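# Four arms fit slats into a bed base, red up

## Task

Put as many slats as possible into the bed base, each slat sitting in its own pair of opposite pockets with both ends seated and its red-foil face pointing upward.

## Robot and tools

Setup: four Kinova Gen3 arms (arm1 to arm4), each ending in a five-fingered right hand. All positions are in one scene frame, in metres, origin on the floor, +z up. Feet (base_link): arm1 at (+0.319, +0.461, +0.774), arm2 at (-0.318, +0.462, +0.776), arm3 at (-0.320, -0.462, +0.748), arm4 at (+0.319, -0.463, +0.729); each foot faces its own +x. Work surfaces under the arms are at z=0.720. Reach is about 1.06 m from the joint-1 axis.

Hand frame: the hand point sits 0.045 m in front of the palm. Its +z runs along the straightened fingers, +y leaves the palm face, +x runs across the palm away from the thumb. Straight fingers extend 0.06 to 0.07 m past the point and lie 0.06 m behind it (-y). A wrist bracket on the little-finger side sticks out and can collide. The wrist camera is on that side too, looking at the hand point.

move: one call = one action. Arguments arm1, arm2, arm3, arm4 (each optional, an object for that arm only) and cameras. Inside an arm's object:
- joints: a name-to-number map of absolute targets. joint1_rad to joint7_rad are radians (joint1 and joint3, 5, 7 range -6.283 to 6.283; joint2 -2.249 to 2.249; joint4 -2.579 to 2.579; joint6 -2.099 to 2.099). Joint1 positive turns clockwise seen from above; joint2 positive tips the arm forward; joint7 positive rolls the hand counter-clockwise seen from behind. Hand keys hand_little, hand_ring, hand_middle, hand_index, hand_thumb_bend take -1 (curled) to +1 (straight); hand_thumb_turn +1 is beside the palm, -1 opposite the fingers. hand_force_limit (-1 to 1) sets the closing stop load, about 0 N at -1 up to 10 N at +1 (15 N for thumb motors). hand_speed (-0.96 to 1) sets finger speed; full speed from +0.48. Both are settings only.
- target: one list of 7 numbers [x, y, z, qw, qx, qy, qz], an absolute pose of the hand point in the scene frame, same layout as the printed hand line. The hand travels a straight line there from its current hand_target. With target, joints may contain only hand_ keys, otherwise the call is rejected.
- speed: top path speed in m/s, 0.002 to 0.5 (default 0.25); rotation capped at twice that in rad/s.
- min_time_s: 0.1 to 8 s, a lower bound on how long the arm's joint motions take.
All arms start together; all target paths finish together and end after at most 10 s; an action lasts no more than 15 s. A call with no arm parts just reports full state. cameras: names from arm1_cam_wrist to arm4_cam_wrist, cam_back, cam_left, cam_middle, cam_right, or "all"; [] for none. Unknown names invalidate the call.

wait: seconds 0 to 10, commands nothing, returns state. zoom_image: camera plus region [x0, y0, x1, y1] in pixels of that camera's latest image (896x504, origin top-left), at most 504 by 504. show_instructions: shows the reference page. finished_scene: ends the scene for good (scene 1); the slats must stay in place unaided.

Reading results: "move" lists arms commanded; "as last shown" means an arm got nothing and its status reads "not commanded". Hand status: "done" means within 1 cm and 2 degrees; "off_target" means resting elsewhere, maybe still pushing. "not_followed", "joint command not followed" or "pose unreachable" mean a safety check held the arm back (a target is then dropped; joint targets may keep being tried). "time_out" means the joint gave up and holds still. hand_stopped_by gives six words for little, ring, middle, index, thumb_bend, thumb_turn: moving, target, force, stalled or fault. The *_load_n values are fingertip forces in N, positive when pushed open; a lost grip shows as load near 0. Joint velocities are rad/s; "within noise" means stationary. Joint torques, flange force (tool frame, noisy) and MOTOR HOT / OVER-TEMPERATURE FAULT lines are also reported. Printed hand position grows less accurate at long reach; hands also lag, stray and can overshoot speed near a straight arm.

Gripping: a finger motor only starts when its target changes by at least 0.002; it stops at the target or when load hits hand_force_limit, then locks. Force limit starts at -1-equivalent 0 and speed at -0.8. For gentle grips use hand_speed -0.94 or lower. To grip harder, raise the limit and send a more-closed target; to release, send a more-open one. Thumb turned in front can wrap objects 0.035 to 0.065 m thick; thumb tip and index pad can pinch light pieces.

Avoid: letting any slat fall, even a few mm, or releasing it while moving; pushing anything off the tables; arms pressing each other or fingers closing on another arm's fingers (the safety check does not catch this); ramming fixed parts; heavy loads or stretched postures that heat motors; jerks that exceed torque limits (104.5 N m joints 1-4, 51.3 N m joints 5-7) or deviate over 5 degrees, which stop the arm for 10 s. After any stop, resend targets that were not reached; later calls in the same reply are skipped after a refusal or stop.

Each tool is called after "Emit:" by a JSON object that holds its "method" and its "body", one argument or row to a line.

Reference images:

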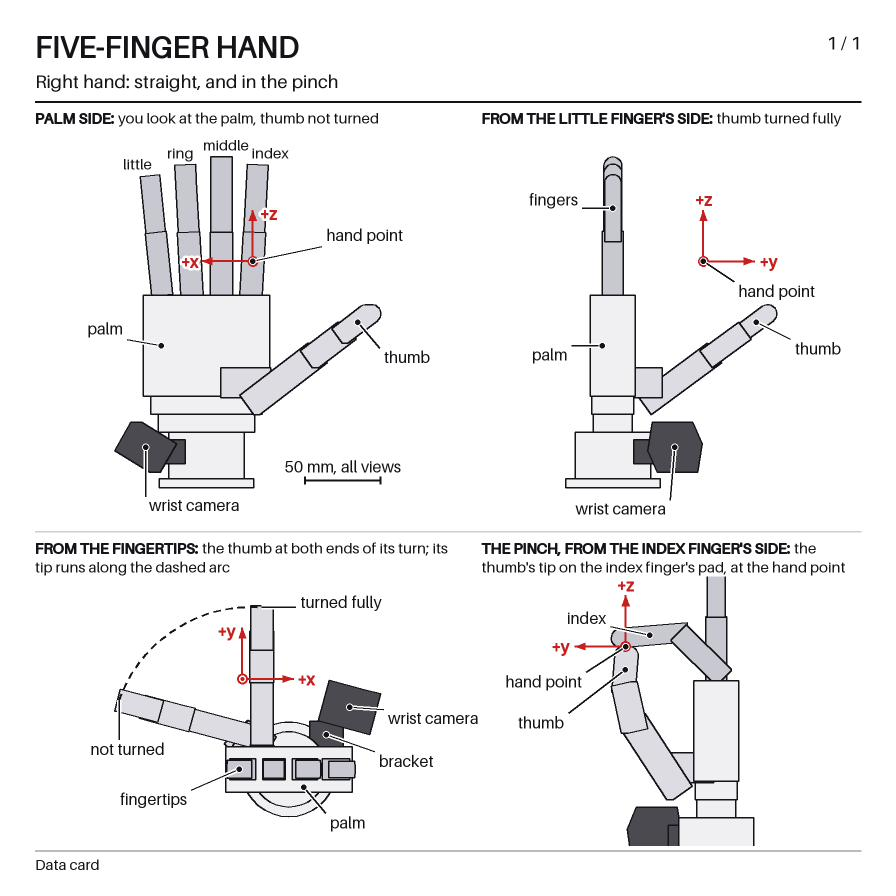

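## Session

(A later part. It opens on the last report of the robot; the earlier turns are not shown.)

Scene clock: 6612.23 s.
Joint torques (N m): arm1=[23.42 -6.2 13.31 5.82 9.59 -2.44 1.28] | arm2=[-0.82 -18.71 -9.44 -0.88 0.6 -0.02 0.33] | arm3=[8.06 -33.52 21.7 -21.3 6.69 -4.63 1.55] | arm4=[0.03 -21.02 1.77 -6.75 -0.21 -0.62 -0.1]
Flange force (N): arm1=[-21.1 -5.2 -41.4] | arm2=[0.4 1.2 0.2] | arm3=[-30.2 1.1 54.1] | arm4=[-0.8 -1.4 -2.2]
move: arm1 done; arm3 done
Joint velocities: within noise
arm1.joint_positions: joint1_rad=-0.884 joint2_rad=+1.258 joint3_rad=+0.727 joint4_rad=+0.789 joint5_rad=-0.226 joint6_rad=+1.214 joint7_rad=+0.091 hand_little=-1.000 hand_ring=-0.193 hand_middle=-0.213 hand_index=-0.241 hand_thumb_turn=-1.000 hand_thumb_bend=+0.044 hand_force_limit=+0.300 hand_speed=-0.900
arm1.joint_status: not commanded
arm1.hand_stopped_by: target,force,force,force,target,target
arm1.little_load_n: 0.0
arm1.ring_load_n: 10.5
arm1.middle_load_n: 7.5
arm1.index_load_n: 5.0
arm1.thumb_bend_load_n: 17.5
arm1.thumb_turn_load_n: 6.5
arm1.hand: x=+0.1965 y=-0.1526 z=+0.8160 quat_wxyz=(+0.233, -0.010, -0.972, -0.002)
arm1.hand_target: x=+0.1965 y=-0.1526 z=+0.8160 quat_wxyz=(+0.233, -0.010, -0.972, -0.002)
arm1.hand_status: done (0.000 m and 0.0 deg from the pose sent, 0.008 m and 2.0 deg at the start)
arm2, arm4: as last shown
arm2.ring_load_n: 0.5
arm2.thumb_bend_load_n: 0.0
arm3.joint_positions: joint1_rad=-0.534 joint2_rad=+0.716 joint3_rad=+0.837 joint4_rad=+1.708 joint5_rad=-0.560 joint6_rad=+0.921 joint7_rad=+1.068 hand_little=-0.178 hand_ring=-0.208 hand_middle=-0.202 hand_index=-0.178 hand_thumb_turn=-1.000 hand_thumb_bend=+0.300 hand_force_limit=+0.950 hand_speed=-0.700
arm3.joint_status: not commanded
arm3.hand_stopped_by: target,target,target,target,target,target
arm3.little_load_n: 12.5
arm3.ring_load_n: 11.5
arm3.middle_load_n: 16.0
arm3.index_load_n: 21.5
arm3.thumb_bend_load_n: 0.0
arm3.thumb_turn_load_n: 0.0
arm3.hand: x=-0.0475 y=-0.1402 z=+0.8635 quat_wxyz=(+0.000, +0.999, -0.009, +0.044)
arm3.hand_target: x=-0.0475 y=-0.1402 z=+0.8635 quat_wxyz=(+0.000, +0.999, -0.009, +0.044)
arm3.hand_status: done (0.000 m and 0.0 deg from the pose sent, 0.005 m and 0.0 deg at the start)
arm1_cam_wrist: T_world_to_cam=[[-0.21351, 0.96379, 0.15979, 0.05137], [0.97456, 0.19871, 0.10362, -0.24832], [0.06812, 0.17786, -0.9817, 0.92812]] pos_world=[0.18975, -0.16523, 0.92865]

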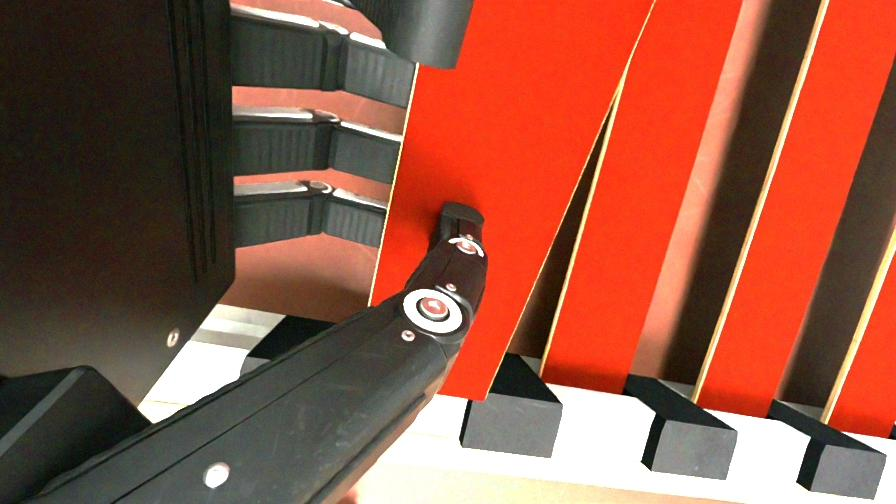

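Emit:
{"method": "move", "body": {
  "cameras": ["arm2_cam_wrist", "cam_middle"]
}}

Emit:
{"method": "zoom_image", "body": {
  "camera": "arm2_cam_wrist",
  "region": [330, 120, 680, 320]
}}

Scene clock: 6646.53 s.
Joint torques (N m): arm1=[23.45 -6.21 13.32 5.81 9.6 -2.46 1.32] | arm2=[-0.82 -18.73 -9.49 -0.87 0.57 -0.02 0.33] | arm3=[8.15 -33.47 21.7 -21.34 6.7 -4.7 1.52] | arm4=[0.07 -21.01 1.77 -6.75 -0.21 -0.6 -0.1]
Flange force (N): arm1=[-21.2 -5.2 -41.5] | arm2=[0.4 1.3 0.3] | arm3=[-30.4 1.2 53.9] | arm4=[-0.7 -1.4 -2.2]
Joint velocities: within noise
arm1.joint_positions: joint1_rad=-0.884 joint2_rad=+1.258 joint3_rad=+0.727 joint4_rad=+0.789 joint5_rad=-0.226 joint6_rad=+1.214 joint7_rad=+0.091 hand_little=-1.000 hand_ring=-0.193 hand_middle=-0.213 hand_index=-0.241 hand_thumb_turn=-1.000 hand_thumb_bend=+0.044 hand_force_limit=+0.300 hand_speed=-0.900
arm1.joint_status: not commanded
arm1.hand_stopped_by: target,force,force,force,target,target
arm1.little_load_n: 0.0
arm1.ring_load_n: 10.5
arm1.middle_load_n: 7.5
arm1.index_load_n: 5.0
arm1.thumb_bend_load_n: 17.5
arm1.thumb_turn_load_n: 6.5
arm1.hand: x=+0.1965 y=-0.1526 z=+0.8160 quat_wxyz=(+0.233, -0.010, -0.972, -0.002) (m; scene frame)
arm1.hand_target: x=+0.1965 y=-0.1526 z=+0.8160 quat_wxyz=(+0.233, -0.010, -0.972, -0.002) (m; scene frame)
arm1.hand_status: done (0.000 m and 0.0 deg from the pose sent, 0.008 m and 2.0 deg at the start)
arm2.joint_positions: joint1_rad=-5.369 joint2_rad=+1.331 joint3_rad=+4.417 joint4_rad=+1.399 joint5_rad=+1.375 joint6_rad=+1.904 joint7_rad=+2.008 hand_little=+0.600 hand_ring=+0.600 hand_middle=+0.600 hand_index=+0.600 hand_thumb_turn=-1.000 hand_thumb_bend=+0.600 hand_force_limit=+0.000 hand_speed=-0.500
arm2.joint_status: not commanded
arm2.hand_stopped_by: target,target,target,target,target,target
arm2.little_load_n: 0.0
arm2.ring_load_n: 0.0
arm2.middle_load_n: 0.0
arm2.index_load_n: 0.0
arm2.thumb_bend_load_n: 0.0
arm2.thumb_turn_load_n: 0.0
arm2.hand: x=-0.2255 y=-0.1100 z=+0.9300 quat_wxyz=(+0.000, +1.000, +0.000, +0.000) (m; scene frame)
arm2.hand_target: x=-0.2255 y=-0.1100 z=+0.9300 quat_wxyz=(+0.000, +1.000, +0.000, +0.000) (m; scene frame)
arm2.hand_status: not commanded
arm3.joint_positions: joint1_rad=-0.534 joint2_rad=+0.716 joint3_rad=+0.837 joint4_rad=+1.708 joint5_rad=-0.560 joint6_rad=+0.921 joint7_rad=+1.068 hand_little=-0.178 hand_ring=-0.208 hand_middle=-0.202 hand_index=-0.178 hand_thumb_turn=-1.000 hand_thumb_bend=+0.300 hand_force_limit=+0.950 hand_speed=-0.700
arm3.joint_status: not commanded
arm3.hand_stopped_by: target,target,target,target,target,target
arm3.little_load_n: 12.5
arm3.ring_load_n: 12.0
arm3.middle_load_n: 16.0
arm3.index_load_n: 22.0
arm3.thumb_bend_load_n: 0.0
arm3.thumb_turn_load_n: 0.0
arm3.hand: x=-0.0475 y=-0.1402 z=+0.8635 quat_wxyz=(+0.000, +0.999, -0.009, +0.044) (m; scene frame)
arm3.hand_target: x=-0.0475 y=-0.1402 z=+0.8635 quat_wxyz=(+0.000, +0.999, -0.009, +0.044) (m; scene frame)
arm3.hand_status: done (0.000 m and 0.0 deg from the pose sent, 0.005 m and 0.0 deg at the start)
arm4.joint_positions: joint1_rad=+3.778 joint2_rad=+0.900 joint3_rad=+0.000 joint4_rad=+1.300 joint5_rad=+0.000 joint6_rad=+0.600 joint7_rad=-1.821 hand_little=+1.000 hand_ring=+1.000 hand_middle=+1.000 hand_index=+1.000 hand_thumb_turn=+1.000 hand_thumb_bend=+1.000 hand_force_limit=+0.000 hand_speed=-0.800
arm4.joint_status: not commanded
arm4.hand_stopped_by: target,target,target,target,target,target
arm4.little_load_n: 0.0
arm4.ring_load_n: 0.0
arm4.middle_load_n: 0.0
arm4.index_load_n: 0.0
arm4.thumb_bend_load_n: 0.0
arm4.thumb_turn_load_n: 0.0
arm4.hand: x=+0.3472 y=-1.1959 z=+0.8062 quat_wxyz=(-0.132, -0.777, -0.606, +0.111) (m; scene frame)
arm4.hand_target: x=+0.3472 y=-1.1959 z=+0.8062 quat_wxyz=(-0.132, -0.777, -0.606, +0.111) (m; scene frame)
arm4.hand_status: not commanded
pictures: arm2_cam_wrist, cam_middle
camera_calibration:
arm2_cam_wrist: T_world_to_cam=[[0.21791, -0.97597, -0.00165, -0.05495], [-0.81941, -0.18387, 0.54291, -0.71448], [-0.53017, -0.11696, -0.83979, 0.7645]] pos_world=[-0.16817, -0.09559, 1.02983]

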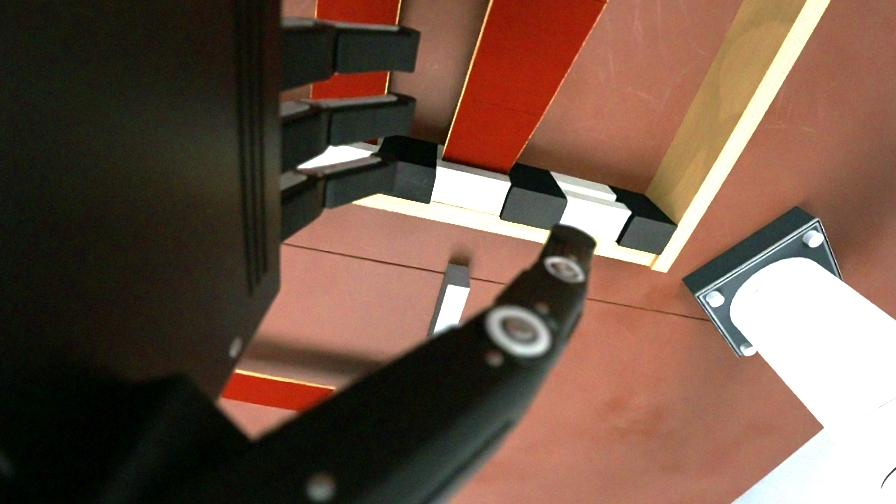

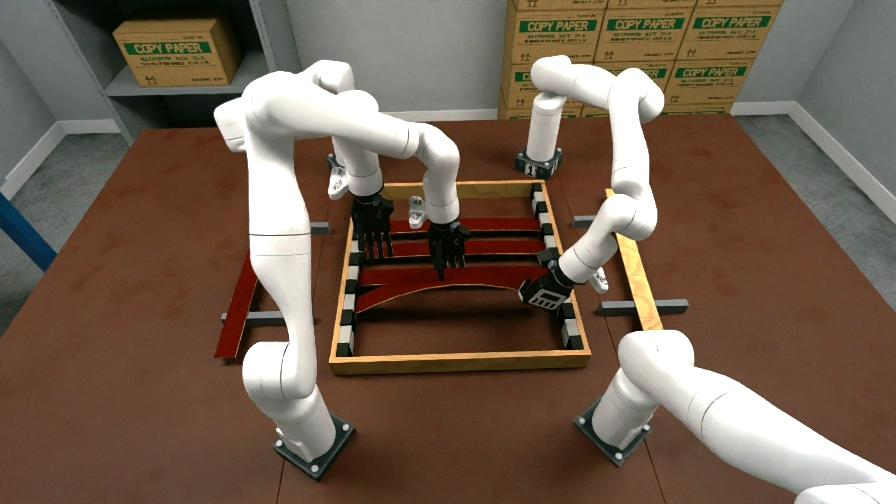

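Scaled by 1.440 from the camera's image (finer frame: 1280x720).

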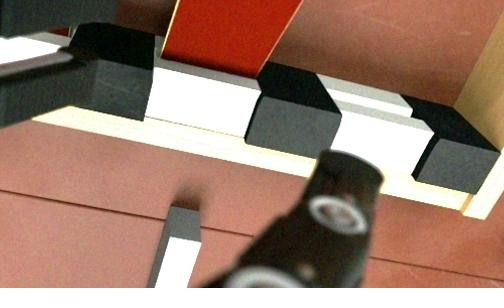

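Emit:
{"method": "move", "body": {
  "arm3": {"target": [-0.0535, -0.1402, 0.8625, 0.00038, 0.99901, -0.00872, 0.04362], "speed": 0.03},
  "cameras": ["arm1_cam_wrist"]
}}

Emit:
{"method": "zoom_image", "body": {
  "camera": "arm1_cam_wrist",
  "region": [360, 240, 600, 460]
}}

Scene clock: 6667.60 s.
Joint torques (N m): arm1=[11.67 -5.23 4.17 3.69 3.18 -1.62 0.06] | arm2=[-0.79 -18.67 -9.49 -0.89 0.59 -0.01 0.35] | arm3=[-0.44 -33.8 13.13 -14.75 2.88 2.33 -0.11] | arm4=[0.05 -21 1.76 -6.72 -0.21 -0.61 -0.08]
Flange force (N): arm1=[-2.1 -4.4 -36.3] | arm2=[0.5 1.2 0.2] | arm3=[-3.4 0.0 58.6] | arm4=[-0.9 -1.4 -2.2]
move: arm3 done
Joint velocities: within noise
arm1, arm2, arm4: as last shown
arm1.joint_positions: joint1_rad=-0.884 joint2_rad=+1.258 joint3_rad=+0.727 joint4_rad=+0.789 joint5_rad=-0.226 joint6_rad=+1.214 joint7_rad=+0.091 hand_little=-1.000 hand_ring=-0.193 hand_middle=-0.213 hand_index=-0.241 hand_thumb_turn=-1.000 hand_thumb_bend=+0.045 hand_force_limit=+0.300 hand_speed=-0.900
arm1.ring_load_n: 13.0
arm1.middle_load_n: 8.5
arm1.thumb_turn_load_n: 5.0
arm1.hand: x=+0.1964 y=-0.1526 z=+0.8160 quat_wxyz=(+0.233, -0.010, -0.972, -0.002)
arm3.joint_positions: joint1_rad=-0.548 joint2_rad=+0.712 joint3_rad=+0.839 joint4_rad=+1.722 joint5_rad=-0.560 joint6_rad=+0.913 joint7_rad=+1.061 hand_little=-0.178 hand_ring=-0.208 hand_middle=-0.202 hand_index=-0.178 hand_thumb_turn=-1.000 hand_thumb_bend=+0.300 hand_force_limit=+0.950 hand_speed=-0.700
arm3.joint_status: not commanded
arm3.hand_stopped_by: target,target,target,target,target,target
arm3.little_load_n: 14.5
arm3.ring_load_n: 14.0
arm3.middle_load_n: 17.5
arm3.index_load_n: 22.5
arm3.thumb_bend_load_n: 0.0
arm3.thumb_turn_load_n: 0.0
arm3.hand: x=-0.0535 y=-0.1402 z=+0.8625 quat_wxyz=(+0.000, +0.999, -0.009, +0.044)
arm3.hand_target: x=-0.0535 y=-0.1402 z=+0.8625 quat_wxyz=(+0.000, +0.999, -0.009, +0.044)
arm3.hand_status: done (0.000 m and 0.0 deg from the pose sent, 0.006 m and 0.0 deg at the start)
arm1_cam_wrist: T_world_to_cam=[[-0.21341, 0.9638, 0.15981, 0.05132], [0.97459, 0.19862, 0.10361, -0.24823], [0.06812, 0.17786, -0.9817, 0.92812]] pos_world=[0.18965, -0.16523, 0.92865]

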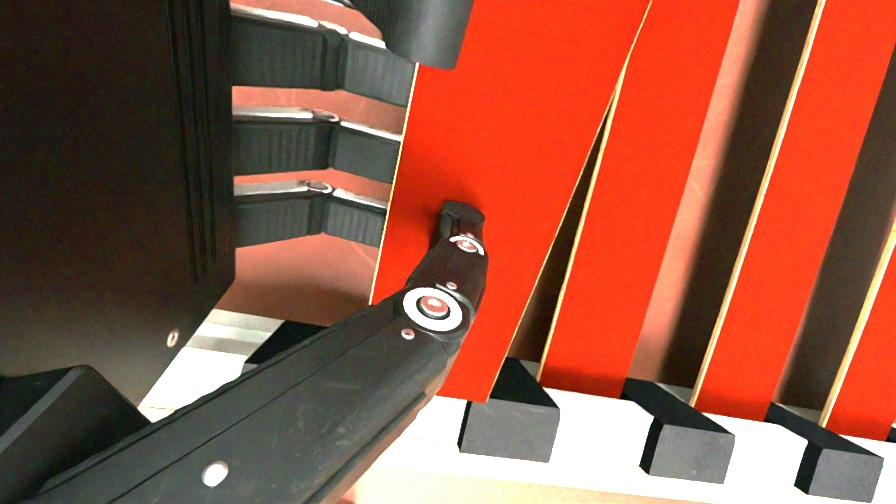

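Scaled by 2.100 from the camera's image (finer frame: 1280x720).

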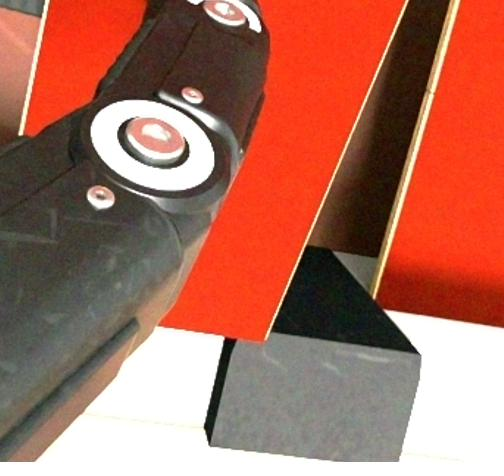

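Emit:
{"method": "move", "body": {
  "arm1": {"target": [0.1970, -0.1546, 0.7850, -0.24192, 0.01016, 0.97024, 0.00253], "speed": 0.05},
  "arm3": {"target": [-0.0535, -0.1410, 0.8445, 0.00023, 0.99958, -0.00873, 0.02618], "speed": 0.05},
  "cameras": ["arm1_cam_wrist"]
}}

Emit:
{"method": "zoom_image", "body": {
  "camera": "arm1_cam_wrist",
  "region": [360, 260, 600, 480]
}}

Scene clock: 6697.03 s.
Joint torques (N m): arm1=[7.82 -3.65 0.22 3.16 0.34 -1.62 -0.39] | arm2=[-0.83 -18.71 -9.48 -0.89 0.58 0.01 0.32] | arm3=[-4.86 -35.17 8.82 -10.76 2 5.79 -0.08] | arm4=[0.05 -21.06 1.8 -6.75 -0.22 -0.63 -0.09]
Flange force (N): arm1=[5.7 -3.2 -36.8] | arm2=[0.3 1.3 0.3] | arm3=[11.1 -2.2 60.9] | arm4=[-0.9 -1.4 -2.2]
move: arm1 done; arm3 done
Joint velocities: within noise
arm1.joint_positions: joint1_rad=-0.892 joint2_rad=+1.308 joint3_rad=+0.728 joint4_rad=+0.788 joint5_rad=-0.226 joint6_rad=+1.174 joint7_rad=+0.062 hand_little=-1.000 hand_ring=-0.193 hand_middle=-0.213 hand_index=-0.241 hand_thumb_turn=-1.000 hand_thumb_bend=+0.045 hand_force_limit=+0.300 hand_speed=-0.900
arm1.joint_status: not commanded
arm1.hand_stopped_by: target,force,force,force,target,target
arm1.little_load_n: 0.0
arm1.ring_load_n: 9.0
arm1.middle_load_n: 6.5
arm1.index_load_n: 5.0
arm1.thumb_bend_load_n: 18.5
arm1.thumb_turn_load_n: 1.5
arm1.hand: x=+0.1970 y=-0.1546 z=+0.7850 quat_wxyz=(+0.242, -0.010, -0.970, -0.003)
arm1.hand_target: x=+0.1970 y=-0.1546 z=+0.7850 quat_wxyz=(+0.242, -0.010, -0.970, -0.003)
arm1.hand_status: done (0.000 m and 0.0 deg from the pose sent, 0.031 m and 1.0 deg at the start)
arm2, arm4: as last shown
arm3.joint_positions: joint1_rad=-0.498 joint2_rad=+0.742 joint3_rad=+0.796 joint4_rad=+1.721 joint5_rad=-0.596 joint6_rad=+0.905 joint7_rad=+1.098 hand_little=-0.178 hand_ring=-0.208 hand_middle=-0.202 hand_index=-0.178 hand_thumb_turn=-1.000 hand_thumb_bend=+0.300 hand_force_limit=+0.950 hand_speed=-0.700
arm3.joint_status: not commanded
arm3.hand_stopped_by: target,target,target,target,target,target
arm3.little_load_n: 21.0
arm3.ring_load_n: 17.5
arm3.middle_load_n: 16.5
arm3.index_load_n: 17.0
arm3.thumb_bend_load_n: 0.0
arm3.thumb_turn_load_n: 0.0
arm3.hand: x=-0.0535 y=-0.1410 z=+0.8445 quat_wxyz=(+0.000, +1.000, -0.009, +0.026)
arm3.hand_target: x=-0.0535 y=-0.1410 z=+0.8445 quat_wxyz=(+0.000, +1.000, -0.009, +0.026)
arm3.hand_status: done (0.000 m and 0.0 deg from the pose sent, 0.018 m and 2.0 deg at the start)
arm1_cam_wrist: T_world_to_cam=[[-0.2107, 0.96371, 0.1639, 0.05453], [0.97622, 0.1987, 0.08664, -0.23222], [0.05093, 0.17825, -0.98267, 0.9022]] pos_world=[0.19224, -0.16723, 0.89774]

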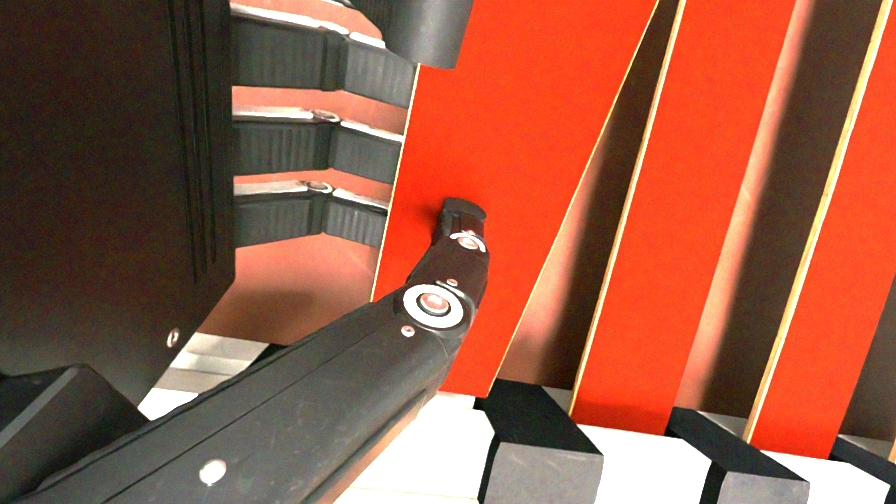

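Scaled by 2.100 from the camera's image (finer frame: 1280x720).

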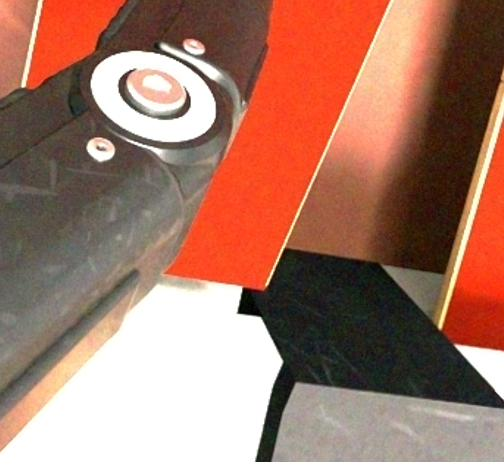

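Emit:
{"method": "move", "body": {
  "arm1": {"target": [0.1972, -0.1549, 0.7762, -0.24023, 0.01017, 0.97066, 0.00251], "speed": 0.04},
  "arm3": {"target": [-0.0530, -0.1410, 0.8385, 0.00015, 0.9998, -0.00873, 0.01745], "speed": 0.04},
  "cameras": ["arm1_cam_wrist"]
}}

Emit:
{"method": "zoom_image", "body": {
  "camera": "arm1_cam_wrist",
  "region": [360, 260, 600, 480]
}}

Scene clock: 6733.07 s.
Joint torques (N m): arm1=[8.81 -3.83 0.96 3.59 0.88 -1.4 -0.26] | arm2=[-0.83 -18.74 -9.44 -0.87 0.57 -0.02 0.34] | arm3=[-5.66 -34.54 7.21 -8.4 1.5 7.08 -0.4] | arm4=[0.06 -21.02 1.77 -6.76 -0.21 -0.64 -0.09]
Flange force (N): arm1=[3.8 -4.1 -36.7] | arm2=[0.4 1.3 0.3] | arm3=[16.1 -3.6 58.1] | arm4=[-0.8 -1.4 -2.3]
move: arm1 done; arm3 done
Joint velocities: within noise
arm1.joint_positions: joint1_rad=-0.890 joint2_rad=+1.320 joint3_rad=+0.724 joint4_rad=+0.788 joint5_rad=-0.231 joint6_rad=+1.163 joint7_rad=+0.059 hand_little=-1.000 hand_ring=-0.193 hand_middle=-0.213 hand_index=-0.241 hand_thumb_turn=-1.000 hand_thumb_bend=+0.045 hand_force_limit=+0.300 hand_speed=-0.900
arm1.joint_status: not commanded
arm1.hand_stopped_by: target,force,force,force,target,target
arm1.little_load_n: 0.0
arm1.ring_load_n: 7.5
arm1.middle_load_n: 6.0
arm1.index_load_n: 5.5
arm1.thumb_bend_load_n: 18.5
arm1.thumb_turn_load_n: 2.0
arm1.hand: x=+0.1972 y=-0.1549 z=+0.7762 quat_wxyz=(+0.240, -0.010, -0.971, -0.003)
arm1.hand_target: x=+0.1972 y=-0.1549 z=+0.7762 quat_wxyz=(+0.240, -0.010, -0.971, -0.003)
arm1.hand_status: done (0.000 m and 0.0 deg from the pose sent, 0.009 m and 0.2 deg at the start)
arm2, arm4: as last shown
arm2.ring_load_n: 0.5
arm3.joint_positions: joint1_rad=-0.475 joint2_rad=+0.754 joint3_rad=+0.779 joint4_rad=+1.714 joint5_rad=-0.609 joint6_rad=+0.909 joint7_rad=+1.113 hand_little=-0.178 hand_ring=-0.208 hand_middle=-0.202 hand_index=-0.178 hand_thumb_turn=-1.000 hand_thumb_bend=+0.300 hand_force_limit=+0.950 hand_speed=-0.700
arm3.joint_status: not commanded
arm3.hand_stopped_by: target,target,target,target,target,target
arm3.little_load_n: 21.5
arm3.ring_load_n: 17.0
arm3.middle_load_n: 14.5
arm3.index_load_n: 15.0
arm3.thumb_bend_load_n: 0.0
arm3.thumb_turn_load_n: 0.0
arm3.hand: x=-0.0530 y=-0.1410 z=+0.8385 quat_wxyz=(+0.000, +1.000, -0.009, +0.017)
arm3.hand_target: x=-0.0530 y=-0.1410 z=+0.8385 quat_wxyz=(+0.000, +1.000, -0.009, +0.017)
arm3.hand_status: done (0.000 m and 0.0 deg from the pose sent, 0.006 m and 1.0 deg at the start)
arm1_cam_wrist: T_world_to_cam=[[-0.21129, 0.96373, 0.16307, 0.05707], [0.97591, 0.19873, 0.09, -0.23413], [0.05433, 0.17816, -0.9825, 0.8928]] pos_world=[0.19204, -0.16753, 0.88894]

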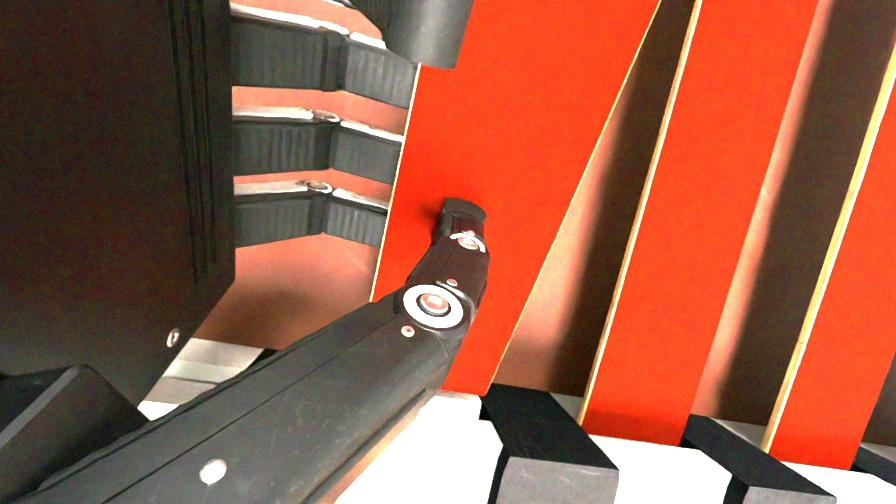

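Scaled by 2.100 from the camera's image (finer frame: 1280x720).

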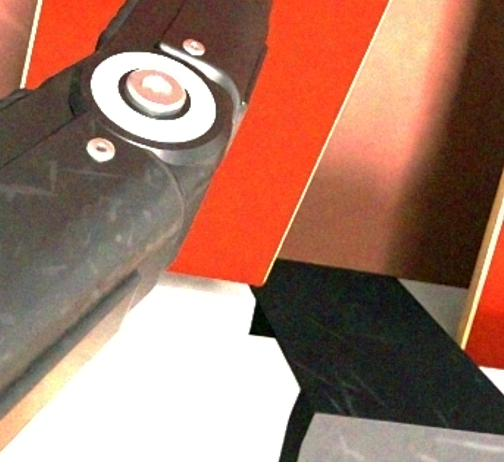

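Emit:
{"method": "move", "body": {
  "arm1": {"target": [0.2035, -0.1547, 0.7722, -0.2079, 0.01024, 0.9781, 0.00218], "speed": 0.04},
  "arm3": {"target": [-0.0500, -0.1410, 0.8290, 0.00009, 0.99986, -0.00873, 0.01047], "speed": 0.04}
}}

Emit:
{"method": "move", "body": {
  "arm1": {"target": [0.2105, -0.1545, 0.7685, -0.17364, 0.01031, 0.98476, 0.00182], "speed": 0.04},
  "arm3": {"target": [-0.0435, -0.1410, 0.8170, 0.00004, 0.99995, -0.00873, 0.00436], "speed": 0.04},
  "cameras": ["arm1_cam_wrist"]
}}

Scene clock: 6747.20 s.
Joint torques (N m): arm1=[4.78 -5.22 -1.06 2.62 -0.59 -0.53 -0.57] | arm2=[-0.81 -18.7 -9.46 -0.86 0.59 -0.01 0.34] | arm3=[-3.73 -34.38 8.4 -7.72 2.07 6.62 -0.42] | arm4=[0.05 -21.02 1.73 -6.73 -0.22 -0.62 -0.09]
Flange force (N): arm1=[6.8 -4.9 -31.9] | arm2=[0.4 1.3 0.2] | arm3=[13.0 -5.2 56.2] | arm4=[-0.9 -1.3 -2.2]
move: arm1 done; arm3 done
Joint velocities: within noise
arm1.joint_positions: joint1_rad=-0.861 joint2_rad=+1.306 joint3_rad=+0.687 joint4_rad=+0.790 joint5_rad=-0.261 joint6_rad=+1.160 joint7_rad=+0.091 hand_little=-1.000 hand_ring=-0.193 hand_middle=-0.213 hand_index=-0.241 hand_thumb_turn=-1.000 hand_thumb_bend=+0.045 hand_force_limit=+0.300 hand_speed=-0.900
arm1.joint_status: not commanded
arm1.hand_stopped_by: target,force,force,force,target,target
arm1.little_load_n: 0.0
arm1.ring_load_n: 5.5
arm1.middle_load_n: 5.5
arm1.index_load_n: 7.0
arm1.thumb_bend_load_n: 18.5
arm1.thumb_turn_load_n: 0.0
arm1.hand: x=+0.2035 y=-0.1547 z=+0.7722 quat_wxyz=(+0.208, -0.010, -0.978, -0.002)
arm1.hand_target: x=+0.2035 y=-0.1547 z=+0.7722 quat_wxyz=(+0.208, -0.010, -0.978, -0.002)
arm1.hand_status: done (0.000 m and 0.0 deg from the pose sent, 0.007 m and 3.8 deg at the start)
arm2, arm4: as last shown
arm2.ring_load_n: 0.0
arm3.joint_positions: joint1_rad=-0.447 joint2_rad=+0.773 joint3_rad=+0.759 joint4_rad=+1.706 joint5_rad=-0.626 joint6_rad=+0.906 joint7_rad=+1.133 hand_little=-0.178 hand_ring=-0.208 hand_middle=-0.202 hand_index=-0.178 hand_thumb_turn=-1.000 hand_thumb_bend=+0.300 hand_force_limit=+0.950 hand_speed=-0.700
arm3.joint_status: not commanded
arm3.hand_stopped_by: target,target,target,target,target,target
arm3.little_load_n: 18.5
arm3.ring_load_n: 18.0
arm3.middle_load_n: 17.0
arm3.index_load_n: 16.5
arm3.thumb_bend_load_n: 0.0
arm3.thumb_turn_load_n: 0.0
arm3.hand: x=-0.0500 y=-0.1410 z=+0.8290 quat_wxyz=(+0.000, +1.000, -0.009, +0.010)
arm3.hand_target: x=-0.0500 y=-0.1410 z=+0.8290 quat_wxyz=(+0.000, +1.000, -0.009, +0.010)
arm3.hand_status: done (0.000 m and 0.0 deg from the pose sent, 0.010 m and 0.8 deg at the start)
pictures: none

Scene clock: 6748.57 s.
Joint torques (N m): arm1=[5 -9.55 1.25 0.33 0.63 -1.11 -0.42] | arm2=[-0.83 -18.69 -9.46 -0.85 0.58 0 0.32] | arm3=[3.02 -32.86 14.31 -11.5 3.9 1.4 0.29] | arm4=[0.06 -21.02 1.77 -6.73 -0.21 -0.62 -0.1]
Flange force (N): arm1=[1.7 -1.9 -26.3] | arm2=[0.4 1.4 0.2] | arm3=[-7.1 -3.2 48.4] | arm4=[-0.9 -1.4 -2.2]
move: arm1 done; arm3 done
Joint velocities: within noise
arm1.joint_positions: joint1_rad=-0.830 joint2_rad=+1.293 joint3_rad=+0.648 joint4_rad=+0.790 joint5_rad=-0.294 joint6_rad=+1.159 joint7_rad=+0.124 hand_little=-1.000 hand_ring=-0.193 hand_middle=-0.213 hand_index=-0.241 hand_thumb_turn=-1.000 hand_thumb_bend=+0.045 hand_force_limit=+0.300 hand_speed=-0.900
arm1.joint_status: not commanded
arm1.hand_stopped_by: target,force,force,force,target,target
arm1.little_load_n: 0.0
arm1.ring_load_n: 4.5
arm1.middle_load_n: 5.5
arm1.index_load_n: 7.5
arm1.thumb_bend_load_n: 18.0
arm1.thumb_turn_load_n: 1.0
arm1.hand: x=+0.2105 y=-0.1545 z=+0.7685 quat_wxyz=(+0.174, -0.010, -0.985, -0.002)
arm1.hand_target: x=+0.2105 y=-0.1545 z=+0.7685 quat_wxyz=(+0.174, -0.010, -0.985, -0.002)
arm1.hand_status: done (0.000 m and 0.0 deg from the pose sent, 0.008 m and 4.0 deg at the start)
arm2, arm4: as last shown
arm3.joint_positions: joint1_rad=-0.412 joint2_rad=+0.800 joint3_rad=+0.737 joint4_rad=+1.693 joint5_rad=-0.644 joint6_rad=+0.900 joint7_rad=+1.157 hand_little=-0.178 hand_ring=-0.208 hand_middle=-0.202 hand_index=-0.178 hand_thumb_turn=-1.000 hand_thumb_bend=+0.300 hand_force_limit=+0.950 hand_speed=-0.700
arm3.joint_status: not commanded
arm3.hand_stopped_by: target,target,target,target,target,target
arm3.little_load_n: 12.5
arm3.ring_load_n: 17.0
arm3.middle_load_n: 18.0
arm3.index_load_n: 17.0
arm3.thumb_bend_load_n: 0.0
arm3.thumb_turn_load_n: 0.0
arm3.hand: x=-0.0435 y=-0.1410 z=+0.8170 quat_wxyz=(+0.000, +1.000, -0.009, +0.004)
arm3.hand_target: x=-0.0435 y=-0.1410 z=+0.8170 quat_wxyz=(+0.000, +1.000, -0.009, +0.004)
arm3.hand_status: done (0.000 m and 0.0 deg from the pose sent, 0.014 m and 0.7 deg at the start)
arm1_cam_wrist: T_world_to_cam=[[-0.23133, 0.96414, 0.13011, 0.09037], [0.95469, 0.19922, 0.2211, -0.34264], [0.18725, 0.17536, -0.96653, 0.84376]] pos_world=[0.19002, -0.16684, 0.87953]

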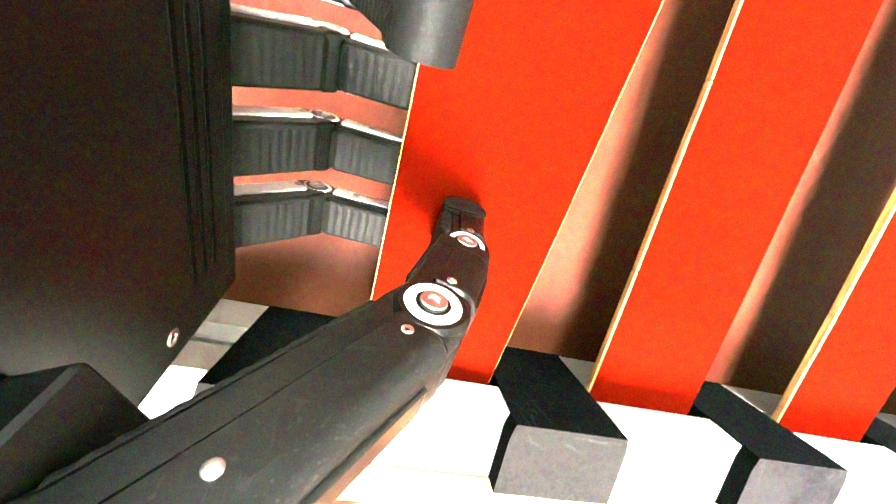

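Emit:
{"method": "move", "body": {
  "arm1": {"target": [0.2152, -0.1540, 0.7655, -0.1478, 0.01036, 0.98897, 0.00155], "speed": 0.04},
  "arm3": {"target": [-0.0405, -0.1400, 0.8055, 0.00004, 0.99995, -0.00873, 0.00436], "speed": 0.04}
}}

Emit:
{"method": "move", "body": {
  "arm1": {"target": [0.2165, -0.1530, 0.7627, -0.11753, 0.0104, 0.99302, 0.00123], "speed": 0.04},
  "arm3": {"target": [-0.0385, -0.1395, 0.795, 0.00004, 0.99995, -0.00873, 0.00436], "speed": 0.04}
}}

Emit:
{"method": "move", "body": {
  "arm1": {"target": [0.2165, -0.1520, 0.7592, -0.08281, 0.01043, 0.99652, 0.00087], "speed": 0.05},
  "arm3": {"target": [-0.0365, -0.1390, 0.781, 0.00004, 0.99995, -0.00873, 0.00436], "speed": 0.05}
}}

Emit:
{"method": "move", "body": {
  "arm1": {"target": [0.2165, -0.1515, 0.7572, -0.0654, 0.01045, 0.99781, 0.00068], "speed": 0.05},
  "arm3": {"target": [-0.0355, -0.1385, 0.767, 0.00004, 0.99995, -0.00873, 0.00436], "speed": 0.05},
  "cameras": ["arm1_cam_wrist", "arm3_cam_wrist", "arm2_cam_wrist"]
}}

Scene clock: 6767.83 s.
Joint torques (N m): arm1=[4.96 -12.38 2.5 -0.59 1.44 -0.8 -0.16] | arm2=[-0.87 -18.72 -9.45 -0.89 0.59 0.02 0.34] | arm3=[2.86 -29.93 13.06 -10.56 3.27 0.49 0.34] | arm4=[0.03 -21.02 1.77 -6.73 -0.21 -0.64 -0.09]
Flange force (N): arm1=[-1.2 -2.2 -21.5] | arm2=[0.3 1.1 0.3] | arm3=[-7.7 -1.7 38.5] | arm4=[-1.0 -1.4 -2.2]
move: arm1 done; arm3 done
Joint velocities: within noise
arm1.joint_positions: joint1_rad=-0.805 joint2_rad=+1.285 joint3_rad=+0.618 joint4_rad=+0.791 joint5_rad=-0.318 joint6_rad=+1.157 joint7_rad=+0.150 hand_little=-1.000 hand_ring=-0.193 hand_middle=-0.213 hand_index=-0.241 hand_thumb_turn=-1.000 hand_thumb_bend=+0.045 hand_force_limit=+0.300 hand_speed=-0.900
arm1.joint_status: not commanded
arm1.hand_stopped_by: target,force,force,force,target,target
arm1.little_load_n: 0.0
arm1.ring_load_n: 4.5
arm1.middle_load_n: 6.0
arm1.index_load_n: 8.0
arm1.thumb_bend_load_n: 18.0
arm1.thumb_turn_load_n: 1.5
arm1.hand: x=+0.2152 y=-0.1540 z=+0.7655 quat_wxyz=(+0.148, -0.010, -0.989, -0.002)
arm1.hand_target: x=+0.2152 y=-0.1540 z=+0.7655 quat_wxyz=(+0.148, -0.010, -0.989, -0.002)
arm1.hand_status: done (0.000 m and 0.0 deg from the pose sent, 0.006 m and 3.0 deg at the start)
arm2, arm4: as last shown
arm2.index_load_n: 0.5
arm3.joint_positions: joint1_rad=-0.398 joint2_rad=+0.822 joint3_rad=+0.722 joint4_rad=+1.691 joint5_rad=-0.659 joint6_rad=+0.880 joint7_rad=+1.169 hand_little=-0.179 hand_ring=-0.208 hand_middle=-0.202 hand_index=-0.178 hand_thumb_turn=-1.000 hand_thumb_bend=+0.300 hand_force_limit=+0.950 hand_speed=-0.700
arm3.joint_status: not commanded
arm3.hand_stopped_by: target,target,target,target,target,target
arm3.little_load_n: 9.5
arm3.ring_load_n: 15.5
arm3.middle_load_n: 15.0
arm3.index_load_n: 12.0
arm3.thumb_bend_load_n: 0.0
arm3.thumb_turn_load_n: 0.0
arm3.hand: x=-0.0405 y=-0.1400 z=+0.8055 quat_wxyz=(+0.000, +1.000, -0.009, +0.004)
arm3.hand_target: x=-0.0405 y=-0.1400 z=+0.8055 quat_wxyz=(+0.000, +1.000, -0.009, +0.004)
arm3.hand_status: done (0.000 m and 0.0 deg from the pose sent, 0.012 m and 0.0 deg at the start)
pictures: none

Scene clock: 6769.10 s.
Joint torques (N m): arm1=[8.92 -14.41 6.39 -0.35 4.07 -0.57 0.47] | arm2=[-0.82 -18.68 -9.44 -0.88 0.59 -0.02 0.3] | arm3=[4.68 -27.01 13.6 -10.3 3.51 -1.26 0.66] | arm4=[0.04 -21.03 1.78 -6.73 -0.21 -0.6 -0.09]
Flange force (N): arm1=[-9.8 -3.8 -18.2] | arm2=[0.3 1.3 0.1] | arm3=[-13.0 -1.8 29.1] | arm4=[-0.9 -1.4 -2.2]
move: arm1 done; arm3 done
Joint velocities: within noise
arm1.joint_positions: joint1_rad=-0.769 joint2_rad=+1.277 joint3_rad=+0.582 joint4_rad=+0.791 joint5_rad=-0.347 joint6_rad=+1.157 joint7_rad=+0.186 hand_little=-1.000 hand_ring=-0.194 hand_middle=-0.213 hand_index=-0.241 hand_thumb_turn=-1.000 hand_thumb_bend=+0.045 hand_force_limit=+0.300 hand_speed=-0.900
arm1.joint_status: not commanded
arm1.hand_stopped_by: target,force,force,force,target,target
arm1.little_load_n: 0.0
arm1.ring_load_n: 3.0
arm1.middle_load_n: 5.5
arm1.index_load_n: 10.0
arm1.thumb_bend_load_n: 16.5
arm1.thumb_turn_load_n: 4.0
arm1.hand: x=+0.2165 y=-0.1530 z=+0.7627 quat_wxyz=(+0.118, -0.010, -0.993, -0.001)
arm1.hand_target: x=+0.2165 y=-0.1530 z=+0.7627 quat_wxyz=(+0.118, -0.010, -0.993, -0.001)
arm1.hand_status: done (0.000 m and 0.0 deg from the pose sent, 0.003 m and 3.5 deg at the start)
arm2, arm4: as last shown
arm2.index_load_n: 0.0
arm2.thumb_bend_load_n: -0.5
arm3.joint_positions: joint1_rad=-0.386 joint2_rad=+0.841 joint3_rad=+0.708 joint4_rad=+1.692 joint5_rad=-0.673 joint6_rad=+0.860 joint7_rad=+1.180 hand_little=-0.179 hand_ring=-0.208 hand_middle=-0.202 hand_index=-0.179 hand_thumb_turn=-1.000 hand_thumb_bend=+0.300 hand_force_limit=+0.950 hand_speed=-0.700
arm3.joint_status: not commanded
arm3.hand_stopped_by: target,target,target,target,target,target
arm3.little_load_n: 7.0
arm3.ring_load_n: 14.0
arm3.middle_load_n: 12.0
arm3.index_load_n: 7.0
arm3.thumb_bend_load_n: 0.0
arm3.thumb_turn_load_n: 0.0
arm3.hand: x=-0.0385 y=-0.1395 z=+0.7950 quat_wxyz=(+0.000, +1.000, -0.009, +0.004)
arm3.hand_target: x=-0.0385 y=-0.1395 z=+0.7950 quat_wxyz=(+0.000, +1.000, -0.009, +0.004)
arm3.hand_status: done (0.000 m and 0.0 deg from the pose sent, 0.011 m and 0.0 deg at the start)
pictures: none

Scene clock: 6770.30 s.
Joint torques (N m): arm1=[8.67 -18.18 7.19 -2.7 4.29 -1.11 0.53] | arm2=[-0.86 -18.7 -9.48 -0.88 0.59 -0.01 0.35] | arm3=[4.42 -24.54 12.33 -11.21 2.71 -2.94 0.93] | arm4=[0.04 -21.04 1.77 -6.75 -0.2 -0.62 -0.08]
Flange force (N): arm1=[-11.9 -1.0 -12.5] | arm2=[0.3 1.1 0.2] | arm3=[-16.0 2.1 18.8] | arm4=[-0.9 -1.4 -2.2]
move: arm1 done; arm3 done
Joint velocities: within noise
arm1.joint_positions: joint1_rad=-0.723 joint2_rad=+1.274 joint3_rad=+0.541 joint4_rad=+0.784 joint5_rad=-0.380 joint6_rad=+1.162 joint7_rad=+0.229 hand_little=-1.000 hand_ring=-0.194 hand_middle=-0.213 hand_index=-0.241 hand_thumb_turn=-1.000 hand_thumb_bend=+0.045 hand_force_limit=+0.300 hand_speed=-0.900
arm1.joint_status: not commanded
arm1.hand_stopped_by: target,force,force,force,target,target
arm1.little_load_n: 0.0
arm1.ring_load_n: 2.5
arm1.middle_load_n: 6.0
arm1.index_load_n: 11.0
arm1.thumb_bend_load_n: 14.5
arm1.thumb_turn_load_n: 7.5
arm1.hand: x=+0.2165 y=-0.1520 z=+0.7592 quat_wxyz=(+0.083, -0.010, -0.997, -0.001)
arm1.hand_target: x=+0.2165 y=-0.1520 z=+0.7592 quat_wxyz=(+0.083, -0.010, -0.997, -0.001)
arm1.hand_status: done (0.000 m and 0.0 deg from the pose sent, 0.004 m and 4.0 deg at the start)
arm2.joint_positions: joint1_rad=-5.369 joint2_rad=+1.331 joint3_rad=+4.417 joint4_rad=+1.399 joint5_rad=+1.375 joint6_rad=+1.904 joint7_rad=+2.008 hand_little=+0.600 hand_ring=+0.600 hand_middle=+0.600 hand_index=+0.600 hand_thumb_turn=-1.000 hand_thumb_bend=+0.600 hand_force_limit=+0.000 hand_speed=-0.500
arm2.joint_status: not commanded
arm2.hand_stopped_by: target,target,target,target,target,target
arm2.little_load_n: 0.0
arm2.ring_load_n: 0.0
arm2.middle_load_n: 0.0
arm2.index_load_n: 0.0
arm2.thumb_bend_load_n: -0.5
arm2.thumb_turn_load_n: 0.0
arm2.hand: x=-0.2255 y=-0.1100 z=+0.9300 quat_wxyz=(+0.000, +1.000, +0.000, +0.000)
arm2.hand_target: x=-0.2255 y=-0.1100 z=+0.9300 quat_wxyz=(+0.000, +1.000, +0.000, +0.000)
arm2.hand_status: not commanded
arm3.joint_positions: joint1_rad=-0.372 joint2_rad=+0.865 joint3_rad=+0.690 joint4_rad=+1.694 joint5_rad=-0.691 joint6_rad=+0.834 joint7_rad=+1.195 hand_little=-0.180 hand_ring=-0.208 hand_middle=-0.202 hand_index=-0.180 hand_thumb_turn=-1.000 hand_thumb_bend=+0.300 hand_force_limit=+0.950 hand_speed=-0.700
arm3.joint_status: not commanded
arm3.hand_stopped_by: target,target,target,target,target,target
arm3.little_load_n: 3.0
arm3.ring_load_n: 12.0
arm3.middle_load_n: 8.0
arm3.index_load_n: 1.0
arm3.thumb_bend_load_n: 0.0
arm3.thumb_turn_load_n: 0.0
arm3.hand: x=-0.0365 y=-0.1390 z=+0.7810 quat_wxyz=(+0.000, +1.000, -0.009, +0.004)
arm3.hand_target: x=-0.0365 y=-0.1390 z=+0.7810 quat_wxyz=(+0.000, +1.000, -0.009, +0.004)
arm3.hand_status: done (0.000 m and 0.0 deg from the pose sent, 0.014 m and 0.0 deg at the start)
arm4.joint_positions: joint1_rad=+3.778 joint2_rad=+0.900 joint3_rad=+0.000 joint4_rad=+1.300 joint5_rad=+0.000 joint6_rad=+0.600 joint7_rad=-1.821 hand_little=+1.000 hand_ring=+1.000 hand_middle=+1.000 hand_index=+1.000 hand_thumb_turn=+1.000 hand_thumb_bend=+1.000 hand_force_limit=+0.000 hand_speed=-0.800
arm4.joint_status: not commanded
arm4.hand_stopped_by: target,target,target,target,target,target
arm4.little_load_n: 0.0
arm4.ring_load_n: 0.0
arm4.middle_load_n: 0.0
arm4.index_load_n: 0.0
arm4.thumb_bend_load_n: 0.0
arm4.thumb_turn_load_n: 0.0
arm4.hand: x=+0.3472 y=-1.1959 z=+0.8062 quat_wxyz=(-0.132, -0.777, -0.606, +0.111)
arm4.hand_target: x=+0.3472 y=-1.1959 z=+0.8062 quat_wxyz=(-0.132, -0.777, -0.606, +0.111)
arm4.hand_status: not commanded
pictures: none

Scene clock: 6771.27 s.
Joint torques (N m): arm1=[4.29 -20.91 4.32 -4.41 2.13 -0.46 0.07] | arm2=[-0.84 -18.72 -9.46 -0.91 0.59 0 0.33] | arm3=[2.16 -21.61 8.52 -8.37 1.4 -1.35 0.53] | arm4=[0.07 -21.06 1.81 -6.74 -0.22 -0.63 -0.09]
Flange force (N): arm1=[-5.8 0.4 -7.3] | arm2=[0.3 1.1 0.3] | arm3=[-9.3 2.5 11.2] | arm4=[-0.9 -1.3 -2.1]
move: arm1 done; arm3 not_followed
Joint velocities: within noise
arm1.joint_positions: joint1_rad=-0.700 joint2_rad=+1.274 joint3_rad=+0.521 joint4_rad=+0.779 joint5_rad=-0.396 joint6_rad=+1.166 joint7_rad=+0.250 hand_little=-1.000 hand_ring=-0.194 hand_middle=-0.213 hand_index=-0.241 hand_thumb_turn=-1.000 hand_thumb_bend=+0.045 hand_force_limit=+0.300 hand_speed=-0.900
arm1.joint_status: not commanded
arm1.hand_stopped_by: target,force,force,force,target,target
arm1.little_load_n: 0.0
arm1.ring_load_n: 4.0
arm1.middle_load_n: 7.0
arm1.index_load_n: 11.0
arm1.thumb_bend_load_n: 14.5
arm1.thumb_turn_load_n: 7.0
arm1.hand: x=+0.2165 y=-0.1515 z=+0.7572 quat_wxyz=(+0.065, -0.010, -0.998, -0.001)
arm1.hand_target: x=+0.2165 y=-0.1515 z=+0.7572 quat_wxyz=(+0.065, -0.010, -0.998, -0.001)
arm1.hand_status: done (0.000 m and 0.0 deg from the pose sent, 0.002 m and 2.0 deg at the start)
arm2.joint_positions: joint1_rad=-5.369 joint2_rad=+1.331 joint3_rad=+4.417 joint4_rad=+1.399 joint5_rad=+1.375 joint6_rad=+1.904 joint7_rad=+2.008 hand_little=+0.600 hand_ring=+0.600 hand_middle=+0.600 hand_index=+0.600 hand_thumb_turn=-1.000 hand_thumb_bend=+0.600 hand_force_limit=+0.000 hand_speed=-0.500
arm2.joint_status: not commanded
arm2.hand_stopped_by: target,target,target,target,target,target
arm2.little_load_n: 0.0
arm2.ring_load_n: 0.0
arm2.middle_load_n: 0.0
arm2.index_load_n: 0.0
arm2.thumb_bend_load_n: 0.0
arm2.thumb_turn_load_n: 0.0
arm2.hand: x=-0.2255 y=-0.1100 z=+0.9300 quat_wxyz=(+0.000, +1.000, +0.000, +0.000)
arm2.hand_target: x=-0.2255 y=-0.1100 z=+0.9300 quat_wxyz=(+0.000, +1.000, +0.000, +0.000)
arm2.hand_status: not commanded
arm3.joint_positions: joint1_rad=-0.363 joint2_rad=+0.882 joint3_rad=+0.677 joint4_rad=+1.696 joint5_rad=-0.704 joint6_rad=+0.815 joint7_rad=+1.204 hand_little=-0.180 hand_ring=-0.209 hand_middle=-0.203 hand_index=-0.180 hand_thumb_turn=-1.000 hand_thumb_bend=+0.300 hand_force_limit=+0.950 hand_speed=-0.700
arm3.joint_status: not commanded
arm3.hand_stopped_by: target,target,target,target,target,target
arm3.little_load_n: 0.0
arm3.ring_load_n: 9.5
arm3.middle_load_n: 4.5
arm3.index_load_n: 0.0
arm3.thumb_bend_load_n: 0.0
arm3.thumb_turn_load_n: 0.0
arm3.hand: x=-0.0357 y=-0.1387 z=+0.7711 quat_wxyz=(+0.000, +1.000, -0.009, +0.004)
arm3.hand_target: x=-0.0357 y=-0.1387 z=+0.7712 quat_wxyz=(+0.000, +1.000, -0.009, +0.004)
arm3.hand_status: not_followed (0.004 m and 0.0 deg from the pose sent, 0.014 m and 0.0 deg at the start)
arm4: as last shown
pictures: arm1_cam_wrist, arm2_cam_wrist, arm3_cam_wrist
pose unreachable (arm3 arm): on one or more control steps of this call this arm could not follow its commanded pose, so it was not sent that pose on those steps. On the call's last step it was still not sent that pose. It may still have moved: this result reports where it is.
cause: moving toward the commanded pose would bring a part of the arm too close to another arm (the arm2 arm, where that arm stood when this arm was held).
arm1_cam_wrist: T_world_to_cam=[[-0.25346, 0.96461, 0.07264, 0.13873], [0.88436, 0.20064, 0.42149, -0.48283], [0.392, 0.17107, -0.90392, 0.73883]] pos_world=[0.17253, -0.16334, 0.86127]
arm2_cam_wrist: T_world_to_cam=[[0.21791, -0.97597, -0.00165, -0.05495], [-0.81941, -0.18387, 0.54291, -0.71448], [-0.53017, -0.11696, -0.83979, 0.7645]] pos_world=[-0.16817, -0.09559, 1.02983]
arm3_cam_wrist: T_world_to_cam=[[0.25464, -0.96703, -0.00172, -0.12555], [-0.82691, -0.21867, 0.51807, -0.46137], [-0.50137, -0.1305, -0.85534, 0.7393]] pos_world=[0.02111, -0.12582, 0.87116]

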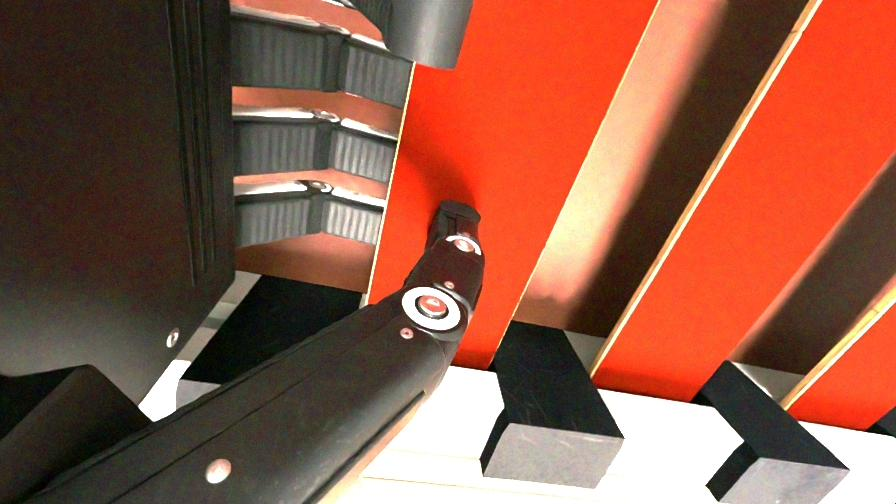

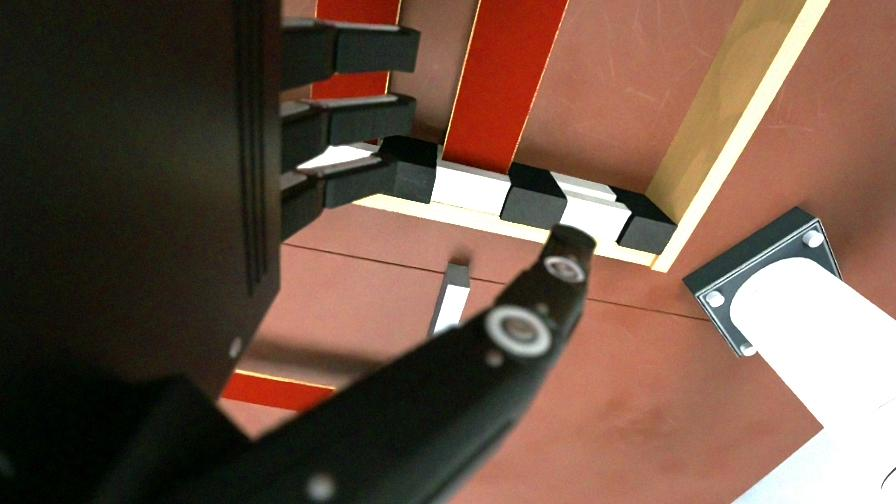

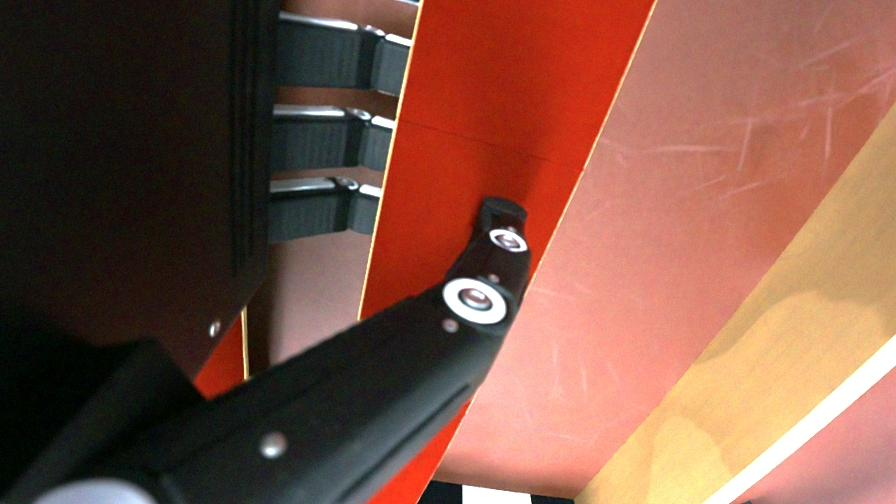

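Emit:
{"method": "move", "body": {
  "arm2": {"target": [-0.32, 0.10, 1.08, 0, 1, 0, 0], "speed": 0.25},
  "cameras": ["arm1_cam_wrist", "arm3_cam_wrist"]
}}

Scene clock: 6836.73 s.
Joint torques (N m): arm1=[4.3 -20.99 4.39 -4.45 2.14 -0.54 0.06] | arm2=[-0.74 -12.08 -7.39 -4.27 0.58 0 0.33] | arm3=[2.09 -21.74 8.53 -8.7 1.35 -1.51 0.62] | arm4=[0.03 -21.04 1.79 -6.74 -0.21 -0.65 -0.1]
Flange force (N): arm1=[-5.8 0.1 -7.3] | arm2=[2.4 1.5 -0.2] | arm3=[-9.7 2.9 11.1] | arm4=[-1.0 -1.4 -2.2]
move: arm2 done
Joint velocities: within noise
arm1, arm3, arm4: as last shown
arm2.joint_positions: joint1_rad=-4.983 joint2_rad=+1.052 joint3_rad=+3.986 joint4_rad=+1.809 joint5_rad=+0.808 joint6_rad=+2.038 joint7_rad=+1.664 hand_little=+0.600 hand_ring=+0.600 hand_middle=+0.600 hand_index=+0.600 hand_thumb_turn=-1.000 hand_thumb_bend=+0.600 hand_force_limit=+0.000 hand_speed=-0.500
arm2.joint_status: not commanded
arm2.hand_stopped_by: target,target,target,target,target,target
arm2.little_load_n: 0.0
arm2.ring_load_n: 0.0
arm2.middle_load_n: 0.0
arm2.index_load_n: 0.0
arm2.thumb_bend_load_n: 0.0
arm2.thumb_turn_load_n: 0.0
arm2.hand: x=-0.3200 y=+0.1000 z=+1.0800 quat_wxyz=(+0.000, +1.000, +0.000, +0.000)
arm2.hand_target: x=-0.3200 y=+0.1000 z=+1.0800 quat_wxyz=(+0.000, +1.000, +0.000, +0.000)
arm2.hand_status: done (0.000 m and 0.0 deg from the pose sent, 0.275 m and 0.0 deg at the start)
arm3.middle_load_n: 4.0
arm3.hand: x=-0.0357 y=-0.1387 z=+0.7712 quat_wxyz=(+0.000, +1.000, -0.009, +0.004)
arm1_cam_wrist: T_world_to_cam=[[-0.25346, 0.96461, 0.07264, 0.13873], [0.88436, 0.20064, 0.42149, -0.48283], [0.392, 0.17107, -0.90392, 0.73883]] pos_world=[0.17253, -0.16334, 0.86127]
arm3_cam_wrist: T_world_to_cam=[[0.25466, -0.96703, -0.00169, -0.1255], [-0.82698, -0.21868, 0.51796, -0.46117], [-0.50125, -0.1305, -0.85541, 0.73942]] pos_world=[0.02121, -0.12572, 0.87116]

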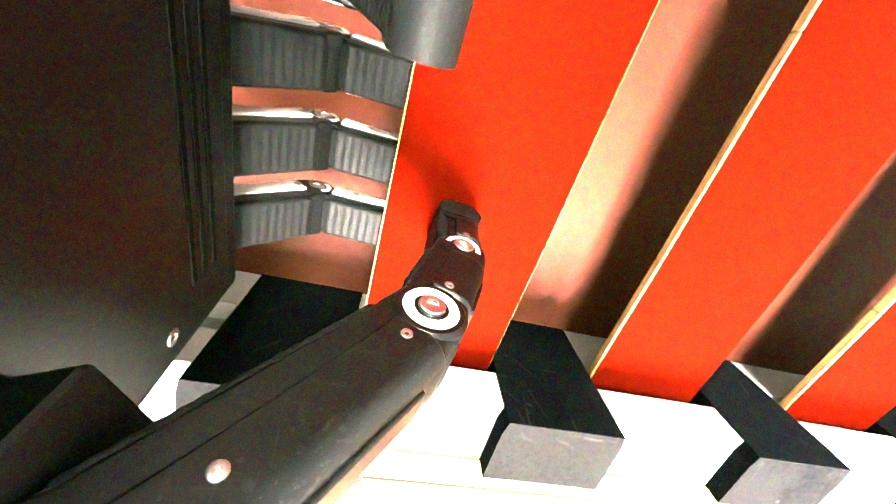

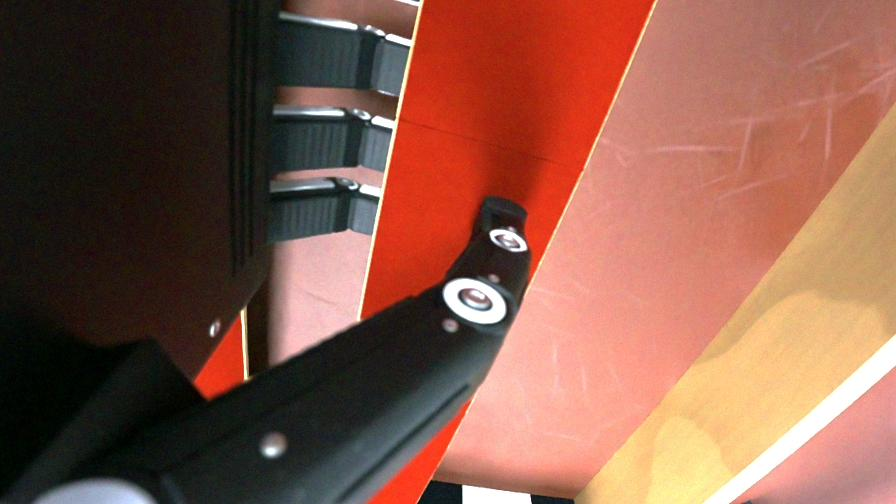

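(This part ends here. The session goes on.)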